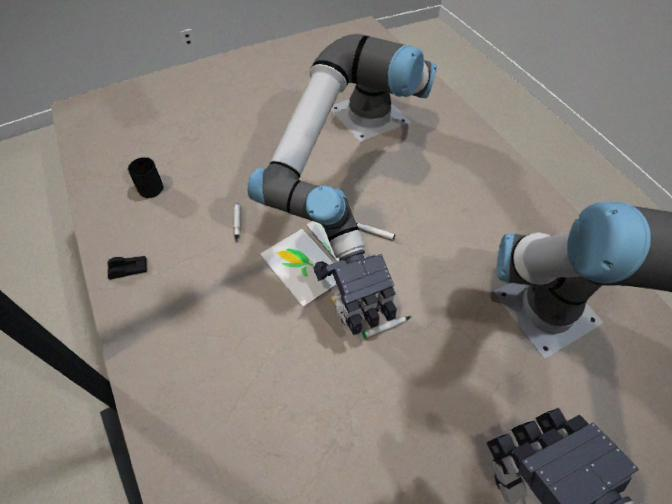

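Scene clock: 2572.10 s.
left_arm: end_effector_position=(+0.4503, +0.2702, +0.3198) hand_goal=(-0.100, +0.000, -0.320, +0.614, -0.084, +0.000, -0.324, +0.610, -0.100, +0.000, -0.320, +0.612, -0.810, +0.678, +0.240, +0.176) hand_measured=(-0.098, +0.000, -0.314, +0.618, -0.084, +0.000, -0.324, +0.612, -0.100, +0.000, -0.316, +0.616, -0.810, +0.678, +0.236, +0.178) hand_current_ma=(+2, +0, +9, +3, +0, +0, +0, +2, +1, +0, +6, +4, +0, -1, -8, +2) hand_state=(goal, goal, goal, goal, goal, goal, goal, goal, goal, goal, goal, goal, goal, goal, goal, goal) hand_current_limit=0.30 hand_speed=-0.96 end_effector_quat_wxyz=(-0.024, +0.037, +0.831, -0.554) | right_arm: end_effector_position=(+0.4569, +0.6918, -0.0041) hand_goal=(-0.164, +0.000, -0.344, +0.600, -0.120, +0.000, -0.340, +0.600, -0.164, +0.000, -0.344, +0.600, -0.810, +0.678, -0.050, +0.100) hand_measured=(-0.098, +0.004, -0.328, +0.608, -0.082, +0.002, -0.324, +0.606, -0.094, +0.004, -0.318, +0.614, -0.806, +0.676, +0.076, +0.168) hand_current_ma=(+316, +12, +66, +28, +173, +7, +63, +24, +339, +14, +110, +58, +12, -5, +481, +414) hand_state=(blocked, goal, goal, goal, blocked, goal, goal, goal, blocked, goal, blocked, goal, goal, goal, blocked, blocked) hand_current_limit=0.75 hand_speed=-0.90 end_effector_quat_wxyz=(-0.554, +0.830, -0.055, +0.035)
Joint positions: left_arm=[4.085 -2.103 -0.917 -2.811 1.077 -0.226] | right_arm=[0.646 -0.569 0.943 0.163 0.852 -0.371]
Joint torques (N m): left_arm=[5.27 34.82 32.43 -1.54 0.87 1.82] | right_arm=[9.39 -49.08 -13.94 -2.29 1.96 1.51]
Wrist force (N): left_arm=[-0.4 -0.7 -0.4] | right_arm=[-0.7 -0.7 -0.5]
Wrist torque (N m): left_arm=[0.01 -0.05 -0.29] | right_arm=[0.05 0.16 -0.10]
Wrist force, peak (N): left_arm=[-0.3 -0.9 -0.7] | right_arm=[-0.7 -1.3 -0.6]
Hand target: left_arm +0.4503, +0.2702, +0.3198; -0.024, +0.037, +0.831, -0.554 | right_arm +0.4569, +0.6918, -0.0041; -0.554, +0.830, -0.055, +0.035
Off the commanded pose: left_arm 0.000 m, 0 deg | right_arm 0.000 m, 0 deg.
move: done
No camera images: "cameras" was empty.

Scene clock: 2574.13 s.
left_arm: end_effector_position=(+0.4503, +0.2702, +0.3198) hand_goal=(-0.100, +0.000, -0.320, +0.614, -0.084, +0.000, -0.324, +0.610, -0.100, +0.000, -0.320, +0.612, -0.810, +0.678, +0.240, +0.176) hand_measured=(-0.098, +0.000, -0.314, +0.618, -0.084, +0.000, -0.324, +0.612, -0.100, +0.000, -0.316, +0.616, -0.810, +0.678, +0.236, +0.178) hand_current_ma=(+2, +0, +9, +3, +0, +0, +0, +2, +1, +0, +6, +4, +0, -1, -8, +2) hand_state=(goal, goal, goal, goal, goal, goal, goal, goal, goal, goal, goal, goal, goal, goal, goal, goal) hand_current_limit=0.30 hand_speed=-0.96 end_effector_quat_wxyz=(-0.024, +0.037, +0.831, -0.554) | right_arm: end_effector_position=(+0.4568, +0.6918, -0.0135) hand_goal=(-0.164, +0.000, -0.344, +0.600, -0.120, +0.000, -0.340, +0.600, -0.164, +0.000, -0.344, +0.600, -0.810, +0.678, -0.050, +0.100) hand_measured=(-0.098, +0.004, -0.324, +0.610, -0.084, +0.002, -0.326, +0.604, -0.096, +0.004, -0.324, +0.608, -0.806, +0.676, +0.078, +0.168) hand_current_ma=(+316, +11, +85, +41, +166, +6, +57, +18, +323, +13, +82, +28, +14, -5, +481, +414) hand_state=(blocked, goal, blocked, goal, blocked, goal, goal, goal, blocked, goal, blocked, goal, goal, goal, blocked, blocked) hand_current_limit=0.75 hand_speed=-0.90 end_effector_quat_wxyz=(-0.554, +0.830, -0.055, +0.035)
Joint positions: left_arm=[4.085 -2.103 -0.917 -2.811 1.077 -0.226] | right_arm=[0.646 -0.559 0.949 0.147 0.852 -0.371]
Joint torques (N m): left_arm=[7.56 35.27 30.95 -1.59 0.89 1.72] | right_arm=[6.89 -64.36 -26.52 2.95 1.79 0.92]
Wrist force (N): left_arm=[-0.6 -0.8 -0.3] | right_arm=[-1.2 -3.7 -1.0]
Wrist torque (N m): left_arm=[-0.01 -0.03 -0.31] | right_arm=[-0.19 0.24 -0.21]
Wrist force, peak (N): left_arm=[-0.7 -0.7 -0.6] | right_arm=[-1.5 -6.6 -1.6]
Hand target: left_arm +0.4503, +0.2702, +0.3198; -0.024, +0.037, +0.831, -0.554 | right_arm +0.4568, +0.6918, -0.0135; -0.554, +0.830, -0.055, +0.035 (not the last commanded pose)
Off the commanded pose: left_arm 0.000 m, 0 deg | right_arm 0.001 m, 0 deg.
move: contact (right_arm)
camera_calibration:
cam_right_wrist: T_world_to_cam=[[-0.837773, -0.102509, -0.536311, 0.485653], [-0.45162, -0.421952, 0.786127, 0.458231], [-0.306882, 0.900804, 0.307205, -0.348586], [0, 0, 0, 1]] pos_world=[0.506839, 0.557143, 0.00732017]
Images, in order (width x height): cam_right_wrist 672x504.

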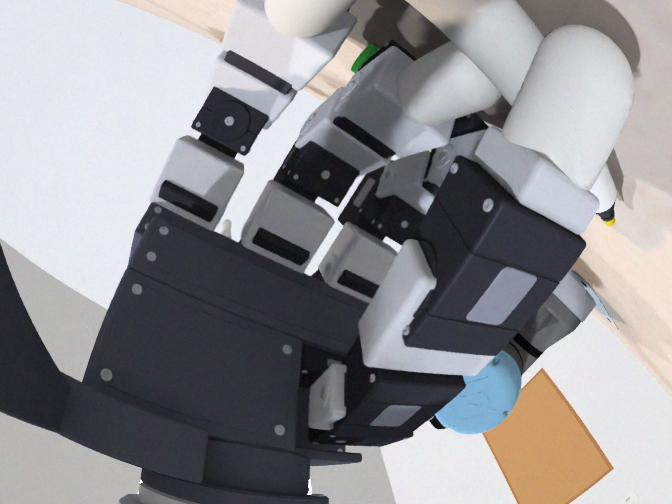

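Release slowly and lift.

Request:
{"op": "move", "data": {"target": [0,0,0,0,0,0,-0.1,0,-0.32,0.614,-0.085,0,-0.325,0.61,-0.1,0,-0.32,0.612,-0.81,0.678,0.24,0.175,0.3,-0.96,0,-0.0006,-0.0003,0,0,0,-0.092,0,-0.318,0.614,-0.078,0,-0.322,0.608,-0.09,0,-0.318,0.612,-0.81,0.678,0.085,0.17,0.3,-0.97], "cameras": []}}

Request:
{"op": "move", "data": {"target": [0,0,0,0,0,0,-0.1,0,-0.32,0.614,-0.085,0,-0.325,0.61,-0.1,0,-0.32,0.612,-0.81,0.678,0.24,0.175,0.3,-0.96,0,0,0,0,0,0,-0.092,0,-0.318,0.614,-0.078,0,-0.322,0.608,-0.09,0,-0.318,0.612,-0.81,0.678,0.24,0.17,0.3,-0.96], "cameras": []}}

Request:
{"op": "move", "data": {"target": [[0,0,0,0,0,0,-0.1,0,-0.32,0.614,-0.085,0,-0.325,0.61,-0.1,0,-0.32,0.612,-0.81,0.678,0.24,0.175,0.3,-0.96,0,-0.0462,-0.0192,0,0,0,-0.092,0,-0.318,0.614,-0.078,0,-0.322,0.608,-0.09,0,-0.318,0.612,-0.81,0.678,0.24,0.17,0.3,-0.96],[0,0,0,0,0,0,-0.1,0,-0.32,0.614,-0.085,0,-0.325,0.61,-0.1,0,-0.32,0.612,-0.81,0.678,0.24,0.175,0.3,-0.96,0,-0.1385,-0.0577,0,0,0,-0.092,0,-0.318,0.614,-0.078,0,-0.322,0.608,-0.09,0,-0.318,0.612,-0.81,0.678,0.24,0.17,0.3,-0.96]], "speed": [0.05,0.15], "blend": [0.005,0], "cameras": ["cam_high"]}}

Scene clock: 2582.70 s.
left_arm: end_effector_position=(+0.4503, +0.2702, +0.3198) hand_goal=(-0.100, +0.000, -0.320, +0.614, -0.084, +0.000, -0.324, +0.610, -0.100, +0.000, -0.320, +0.612, -0.810, +0.678, +0.240, +0.176) hand_measured=(-0.098, +0.000, -0.314, +0.618, -0.084, +0.000, -0.324, +0.612, -0.100, +0.000, -0.316, +0.616, -0.810, +0.678, +0.236, +0.178) hand_current_ma=(+2, +0, +9, +3, +0, +0, +0, +2, +1, +0, +6, +4, +0, -1, -8, +2) hand_state=(goal, goal, goal, goal, goal, goal, goal, goal, goal, goal, goal, goal, goal, goal, goal, goal) hand_current_limit=0.30 hand_speed=-0.96 end_effector_quat_wxyz=(-0.024, +0.037, +0.831, -0.554) | right_arm: end_effector_position=(+0.4568, +0.6918, -0.0131) hand_goal=(-0.092, +0.000, -0.318, +0.614, -0.078, +0.000, -0.322, +0.608, -0.090, +0.000, -0.318, +0.612, -0.810, +0.678, +0.086, +0.170) hand_measured=(-0.094, +0.004, -0.314, +0.616, -0.080, +0.002, -0.320, +0.608, -0.094, +0.004, -0.316, +0.612, -0.806, +0.676, +0.086, +0.164) hand_current_ma=(+6, +10, +14, +8, -10, +6, +4, -3, +8, +12, +6, -1, +14, -5, +87, +27) hand_state=(moving, goal, goal, goal, goal, goal, goal, goal, moving, goal, goal, goal, goal, goal, moving, moving) hand_current_limit=0.30 hand_speed=-0.97 end_effector_quat_wxyz=(-0.554, +0.830, -0.055, +0.035)
Joint positions: left_arm=[4.085 -2.103 -0.917 -2.811 1.077 -0.226] | right_arm=[0.646 -0.56 0.949 0.148 0.852 -0.371]
Joint torques (N m): left_arm=[6.21 35.41 30.52 -1.57 1.03 1.66] | right_arm=[-7.64 -64.55 -27 2.86 0.74 0.25]
Wrist force (N): left_arm=[-0.5 -0.7 -0.3] | right_arm=[-0.7 -1.9 -1.1]
Wrist torque (N m): left_arm=[0.01 -0.05 -0.29] | right_arm=[-0.08 0.19 -0.14]
Wrist force, peak (N): left_arm=[-0.3 -1.0 -0.5] | right_arm=[-1.1 -4.3 -1.0]
Hand target: left_arm +0.4503, +0.2702, +0.3198; -0.024, +0.037, +0.831, -0.554 | right_arm +0.4568, +0.6918, -0.0131; -0.554, +0.830, -0.055, +0.035
Off the commanded pose: left_arm 0.000 m, 0 deg | right_arm 0.000 m, 0 deg.
move: done
No camera images: "cameras" was empty.

Scene clock: 2584.43 s.
left_arm: end_effector_position=(+0.4503, +0.2702, +0.3198) hand_goal=(-0.100, +0.000, -0.320, +0.614, -0.084, +0.000, -0.324, +0.610, -0.100, +0.000, -0.320, +0.612, -0.810, +0.678, +0.240, +0.176) hand_measured=(-0.098, +0.000, -0.314, +0.618, -0.084, +0.000, -0.324, +0.612, -0.100, +0.000, -0.316, +0.616, -0.810, +0.678, +0.236, +0.178) hand_current_ma=(+2, +0, +9, +3, +0, +0, +0, +2, +1, +0, +6, +4, +0, -1, -8, +2) hand_state=(goal, goal, goal, goal, goal, goal, goal, goal, goal, goal, goal, goal, goal, goal, goal, goal) hand_current_limit=0.30 hand_speed=-0.96 end_effector_quat_wxyz=(-0.024, +0.037, +0.831, -0.554) | right_arm: end_effector_position=(+0.4568, +0.6918, -0.0131) hand_goal=(-0.092, +0.000, -0.318, +0.614, -0.078, +0.000, -0.322, +0.608, -0.090, +0.000, -0.318, +0.612, -0.810, +0.678, +0.240, +0.170) hand_measured=(-0.094, +0.004, -0.314, +0.616, -0.080, +0.002, -0.320, +0.608, -0.092, +0.004, -0.316, +0.612, -0.806, +0.676, +0.234, +0.170) hand_current_ma=(-4, +10, +13, +8, -8, +6, +4, -3, -6, +10, +6, -1, +14, -5, -31, -3) hand_state=(goal, goal, goal, goal, goal, goal, goal, goal, goal, goal, goal, goal, goal, goal, goal, goal) hand_current_limit=0.30 hand_speed=-0.96 end_effector_quat_wxyz=(-0.554, +0.830, -0.055, +0.035)
Joint positions: left_arm=[4.085 -2.103 -0.917 -2.811 1.077 -0.226] | right_arm=[0.646 -0.56 0.949 0.148 0.852 -0.371]
Joint torques (N m): left_arm=[6.14 35.44 29.99 -1.48 1.03 1.72] | right_arm=[-9.4 -64.3 -28.56 2.68 -2.72 -1.19]
Wrist force (N): left_arm=[-0.4 -0.8 -0.6] | right_arm=[-0.7 -0.7 -0.5]
Wrist torque (N m): left_arm=[0.01 -0.05 -0.29] | right_arm=[0.06 0.17 -0.11]
Wrist force, peak (N): left_arm=[-0.3 -0.8 -0.8] | right_arm=[-0.7 -2.0 -1.1]
Hand target: left_arm +0.4503, +0.2702, +0.3198; -0.024, +0.037, +0.831, -0.554 | right_arm +0.4568, +0.6918, -0.0131; -0.554, +0.830, -0.055, +0.035
Off the commanded pose: left_arm 0.000 m, 0 deg | right_arm 0.000 m, 0 deg.
move: done
No camera images: "cameras" was empty.

Scene clock: 2585.93 s.
left_arm: end_effector_position=(+0.4503, +0.2702, +0.3198) hand_goal=(-0.100, +0.000, -0.320, +0.614, -0.084, +0.000, -0.324, +0.610, -0.100, +0.000, -0.320, +0.612, -0.810, +0.678, +0.240, +0.176) hand_measured=(-0.098, +0.000, -0.314, +0.618, -0.084, +0.000, -0.324, +0.612, -0.100, +0.000, -0.316, +0.616, -0.810, +0.678, +0.236, +0.178) hand_current_ma=(+2, +0, +9, +3, +0, +0, +0, +2, +1, +0, +6, +4, +0, -1, -8, +2) hand_state=(goal, goal, goal, goal, goal, goal, goal, goal, goal, goal, goal, goal, goal, goal, goal, goal) hand_current_limit=0.30 hand_speed=-0.96 end_effector_quat_wxyz=(-0.024, +0.037, +0.831, -0.554) | right_arm: end_effector_position=(+0.4570, +0.6918, +0.0768) hand_goal=(-0.092, +0.000, -0.318, +0.614, -0.078, +0.000, -0.322, +0.608, -0.090, +0.000, -0.318, +0.612, -0.810, +0.678, +0.240, +0.170) hand_measured=(-0.094, +0.004, -0.314, +0.616, -0.080, +0.002, -0.320, +0.608, -0.092, +0.004, -0.316, +0.612, -0.806, +0.676, +0.234, +0.170) hand_current_ma=(-4, +10, +13, +8, -8, +6, +4, -3, -6, +10, +6, -1, +14, -5, -30, -3) hand_state=(goal, goal, goal, goal, goal, goal, goal, goal, goal, goal, goal, goal, goal, goal, goal, goal) hand_current_limit=0.30 hand_speed=-0.96 end_effector_quat_wxyz=(-0.554, +0.830, -0.055, +0.035)
Joint positions: left_arm=[4.085 -2.103 -0.917 -2.811 1.077 -0.226] | right_arm=[0.646 -0.64 0.865 0.313 0.851 -0.371]
Joint torques (N m): left_arm=[4.45 35.73 31.77 -1.63 0.96 1.78] | right_arm=[-10.94 -64.3 -29.05 2.76 -3.04 -1.1]
Wrist force (N): left_arm=[-0.5 -0.6 -0.4] | right_arm=[-0.8 -1.0 -0.4]
Wrist torque (N m): left_arm=[0.02 -0.04 -0.30] | right_arm=[0.02 0.18 -0.05]
Wrist force, peak (N): left_arm=[-0.4 -0.8 -0.8] | right_arm=[-0.7 -1.9 -0.9]
Hand target: left_arm +0.4503, +0.2702, +0.3198; -0.024, +0.037, +0.831, -0.554 | right_arm +0.4571, +0.6918, +0.0769; -0.554, +0.830, -0.055, +0.035
Off the commanded pose: left_arm 0.000 m, 0 deg | right_arm 0.000 m, 0 deg.
move: done
Images, in order (width x height): cam_high 672x504.

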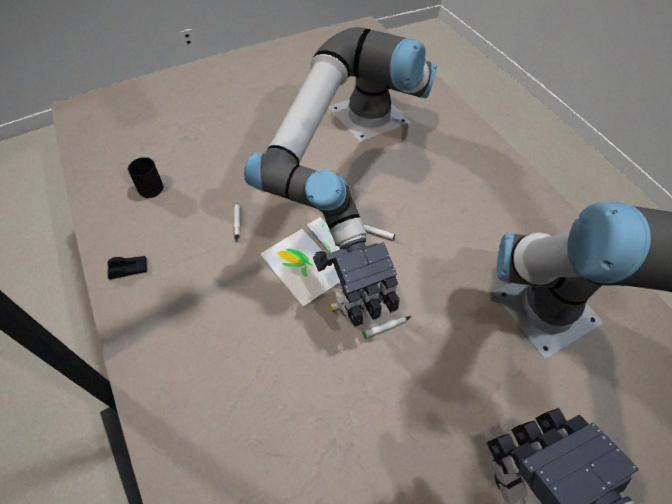

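Request:
{"op": "move", "data": {"target": [0,0,0,0,0,0,-0.1,0,-0.32,0.614,-0.085,0,-0.325,0.61,-0.1,0,-0.32,0.612,-0.81,0.678,0.24,0.175,0.3,-0.96,0.0353,-0.1313,-0.4355,0,0,0,-0.088,0,-0.32,0.624,-0.06,0,-0.32,0.624,-0.088,0,-0.32,0.624,-0.81,0.678,0.226,0.168,0.4,-0.6], "speed": 0.25, "cameras": []}}

Request:
{"op": "move", "data": {"target": [0,0,0,0,0,0,-0.1,0,-0.32,0.614,-0.085,0,-0.325,0.61,-0.1,0,-0.32,0.612,-0.81,0.678,0.24,0.175,0.3,-0.96,0.3383,0.2277,-0.3298,0,0.5641,0.235,-0.088,0,-0.32,0.624,-0.06,0,-0.32,0.624,-0.088,0,-0.32,0.624,-0.81,0.678,0.226,0.168,0.4,-0.6], "speed": 0.3, "cameras": ["cam_above","cam_high"]}}

Request:
{"op": "zoom_image", "data": {"camera": "cam_above", "region": [440, 130, 600, 250]}}

Scene clock: 2599.17 s.
left_arm: end_effector_position=(+0.4503, +0.2702, +0.3198) hand_goal=(-0.100, +0.000, -0.320, +0.614, -0.084, +0.000, -0.324, +0.610, -0.100, +0.000, -0.320, +0.612, -0.810, +0.678, +0.240, +0.176) hand_measured=(-0.098, +0.000, -0.314, +0.618, -0.084, +0.000, -0.324, +0.612, -0.100, +0.000, -0.316, +0.616, -0.810, +0.678, +0.236, +0.178) hand_current_ma=(+2, +0, +9, +3, +0, +0, +0, +2, +1, +0, +6, +4, +0, -1, -8, +2) hand_state=(goal, goal, goal, goal, goal, goal, goal, goal, goal, goal, goal, goal, goal, goal, goal, goal) hand_current_limit=0.30 hand_speed=-0.96 end_effector_quat_wxyz=(-0.024, +0.037, +0.831, -0.554) | right_arm: end_effector_position=(+0.4509, +0.4799, +0.2501) hand_goal=(-0.088, +0.000, -0.320, +0.624, -0.060, +0.000, -0.320, +0.624, -0.088, +0.000, -0.320, +0.624, -0.810, +0.678, +0.226, +0.168) hand_measured=(-0.090, +0.004, -0.314, +0.622, -0.062, +0.002, -0.320, +0.622, -0.090, +0.004, -0.316, +0.622, -0.806, +0.676, +0.226, +0.170) hand_current_ma=(-6, +10, +21, -8, -8, +6, -2, -9, -7, +10, +14, -9, +14, -5, -1, +5) hand_state=(goal, goal, goal, goal, goal, goal, goal, goal, goal, goal, goal, goal, goal, goal, goal, goal) hand_current_limit=0.40 hand_speed=-0.60 end_effector_quat_wxyz=(-0.554, +0.830, -0.055, +0.035)
Joint positions: left_arm=[4.085 -2.103 -0.917 -2.811 1.077 -0.226] | right_arm=[0.337 -1.075 1.193 0.628 0.602 -0.649]
Joint torques (N m): left_arm=[5.84 35.42 30.25 -1.58 0.86 1.73] | right_arm=[-12.29 -49.1 -16.2 3.79 -3.58 -1.31]
Wrist force (N): left_arm=[-0.3 -0.4 -0.4] | right_arm=[-0.5 -1.0 -0.2]
Wrist torque (N m): left_arm=[0.05 -0.07 -0.28] | right_arm=[0.00 0.12 0.01]
Wrist force, peak (N): left_arm=[-0.4 -0.9 -0.7] | right_arm=[-0.8 -1.3 -1.5]
Hand target: left_arm +0.4503, +0.2702, +0.3198; -0.024, +0.037, +0.831, -0.554 | right_arm +0.4509, +0.4799, +0.2501; -0.554, +0.830, -0.055, +0.035
Off the commanded pose: left_arm 0.000 m, 0 deg | right_arm 0.000 m, 0 deg.
move: done
No camera images: "cameras" was empty.

Scene clock: 2602.97 s.
left_arm: end_effector_position=(+0.4503, +0.2702, +0.3198) hand_goal=(-0.100, +0.000, -0.320, +0.614, -0.084, +0.000, -0.324, +0.610, -0.100, +0.000, -0.320, +0.612, -0.810, +0.678, +0.240, +0.176) hand_measured=(-0.098, +0.000, -0.314, +0.618, -0.084, +0.000, -0.324, +0.612, -0.100, +0.000, -0.316, +0.616, -0.810, +0.678, +0.236, +0.178) hand_current_ma=(+2, +0, +9, +3, +0, +0, +0, +2, +1, +0, +6, +4, +0, -1, -8, +2) hand_state=(goal, goal, goal, goal, goal, goal, goal, goal, goal, goal, goal, goal, goal, goal, goal, goal) hand_current_limit=0.30 hand_speed=-0.96 end_effector_quat_wxyz=(-0.024, +0.037, +0.831, -0.554) | right_arm: end_effector_position=(+0.6214, +0.2202, +0.1996) hand_goal=(-0.088, +0.000, -0.320, +0.624, -0.060, +0.000, -0.320, +0.624, -0.088, +0.000, -0.320, +0.624, -0.810, +0.678, +0.226, +0.168) hand_measured=(-0.090, +0.004, -0.314, +0.622, -0.062, +0.002, -0.320, +0.622, -0.090, +0.004, -0.316, +0.622, -0.806, +0.676, +0.226, +0.170) hand_current_ma=(-6, +10, +21, -8, -8, +6, -2, -9, -7, +10, +14, -9, +14, -5, -1, +5) hand_state=(goal, goal, goal, goal, goal, goal, goal, goal, goal, goal, goal, goal, goal, goal, goal, goal) hand_current_limit=0.40 hand_speed=-0.60 end_effector_quat_wxyz=(+0.287, -0.432, +0.712, -0.474)
Joint positions: left_arm=[4.085 -2.103 -0.917 -2.811 1.077 -0.226] | right_arm=[0.306 -1.118 1.355 0.298 2.282 0.368]
Joint torques (N m): left_arm=[5.74 36.35 30.58 -1.39 0.88 1.76] | right_arm=[-11.91 -34.01 -29.27 2.84 3.35 1.59]
Wrist force (N): left_arm=[-0.2 -0.7 -0.4] | right_arm=[-0.7 -0.7 -0.4]
Wrist torque (N m): left_arm=[0.02 -0.08 -0.27] | right_arm=[0.04 0.16 -0.09]
Wrist force, peak (N): left_arm=[-0.7 -0.8 -0.4] | right_arm=[-1.3 -1.3 -0.2]
Hand target: left_arm +0.4503, +0.2702, +0.3198; -0.024, +0.037, +0.831, -0.554 | right_arm +0.6214, +0.2202, +0.1996; +0.287, -0.432, +0.712, -0.474
Off the commanded pose: left_arm 0.000 m, 0 deg | right_arm 0.000 m, 0 deg.
move: done
Images, in order (width x height): cam_high 672x504, cam_above 672x504.

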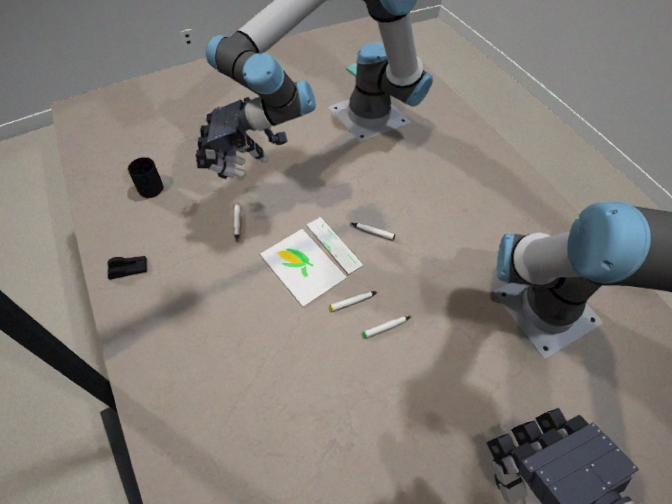

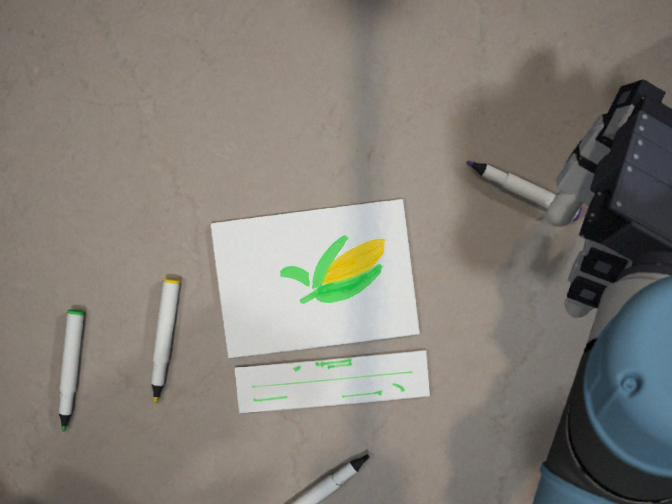

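Scaled by 3.150.

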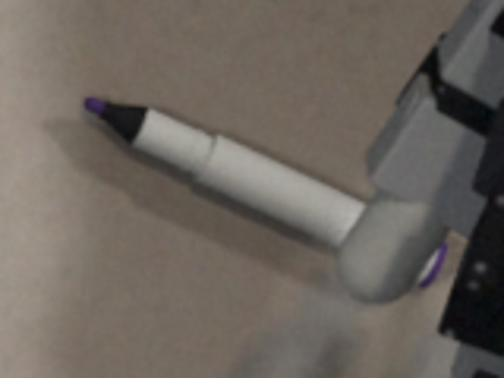

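Request:
{"op": "execute_actions", "data": {"actions": [], "cameras": ["cam_above", "cam_right_wrist"]}}

Scene clock: 2639.47 s.
left_arm: end_effector_position=(+0.4503, +0.2702, +0.3198) hand_goal=(-0.100, +0.000, -0.320, +0.614, -0.084, +0.000, -0.324, +0.610, -0.100, +0.000, -0.320, +0.612, -0.810, +0.678, +0.240, +0.176) hand_measured=(-0.098, +0.000, -0.314, +0.618, -0.084, +0.000, -0.324, +0.612, -0.100, +0.000, -0.316, +0.616, -0.810, +0.678, +0.236, +0.178) hand_current_ma=(+2, +0, +9, +3, +0, +0, +0, +2, +1, +0, +6, +4, +0, -1, -8, +2) hand_state=(goal, goal, goal, goal, goal, goal, goal, goal, goal, goal, goal, goal, goal, goal, goal, goal) hand_current_limit=0.30 hand_speed=-0.96 end_effector_quat_wxyz=(-0.024, +0.037, +0.831, -0.554) | right_arm: end_effector_position=(+0.6214, +0.2202, +0.1996) hand_goal=(-0.088, +0.000, -0.320, +0.624, -0.060, +0.000, -0.320, +0.624, -0.088, +0.000, -0.320, +0.624, -0.810, +0.678, +0.226, +0.168) hand_measured=(-0.090, +0.004, -0.314, +0.622, -0.062, +0.002, -0.320, +0.622, -0.090, +0.004, -0.316, +0.622, -0.806, +0.676, +0.226, +0.170) hand_current_ma=(-6, +10, +21, -8, -8, +6, -2, -9, -7, +10, +14, -9, +14, -5, -1, +5) hand_state=(goal, goal, goal, goal, goal, goal, goal, goal, goal, goal, goal, goal, goal, goal, goal, goal) hand_current_limit=0.40 hand_speed=-0.60 end_effector_quat_wxyz=(+0.287, -0.432, +0.712, -0.474)
Joint positions: left_arm=[4.085 -2.103 -0.917 -2.811 1.077 -0.226] | right_arm=[0.306 -1.118 1.354 0.299 2.282 0.369]
Joint velocities: within noise
Joint torques (N m): left_arm=[5.12 35.61 30.26 -1.63 0.94 1.86] | right_arm=[-11.08 -32.4 -27.9 2.99 3.18 1.55]
Wrist force (N): left_arm=[-0.2 -0.6 -0.5] | right_arm=[-1.0 -0.8 -0.4]
Wrist torque (N m): left_arm=[0.05 -0.08 -0.27] | right_arm=[0.03 0.20 -0.12]
Wrist force, peak (N): left_arm=[-0.5 -0.9 -0.6] | right_arm=[-1.1 -0.9 -0.5]
Hand target: left_arm +0.4503, +0.2702, +0.3198; -0.024, +0.037, +0.831, -0.554 | right_arm +0.6214, +0.2202, +0.1996; +0.287, -0.432, +0.712, -0.474
Off the commanded pose: left_arm 0.000 m, 0 deg | right_arm 0.000 m, 0 deg.
camera_calibration:
cam_right_wrist: T_world_to_cam=[[0.188396, 0.821337, -0.538435, -0.151182], [-0.239494, 0.570123, 0.785877, -0.184213], [0.952444, -0.0191044, 0.304114, -0.518147], [0, 0, 0, 1]] pos_world=[0.47787, 0.219297, 0.220942]
Images, in order (width x height): cam_above 672x504, cam_right_wrist 672x504.

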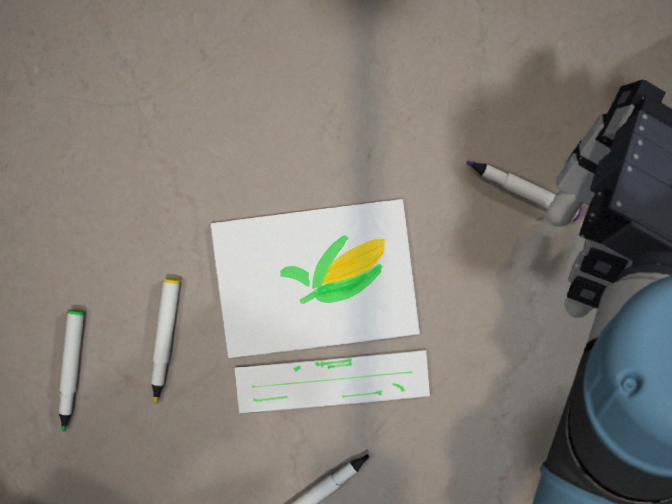

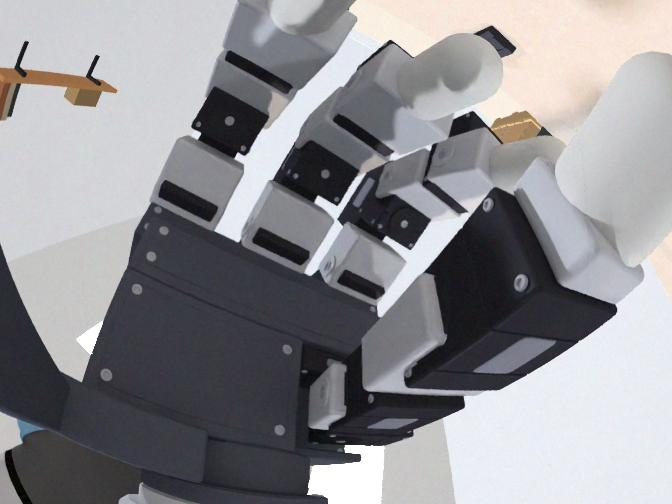

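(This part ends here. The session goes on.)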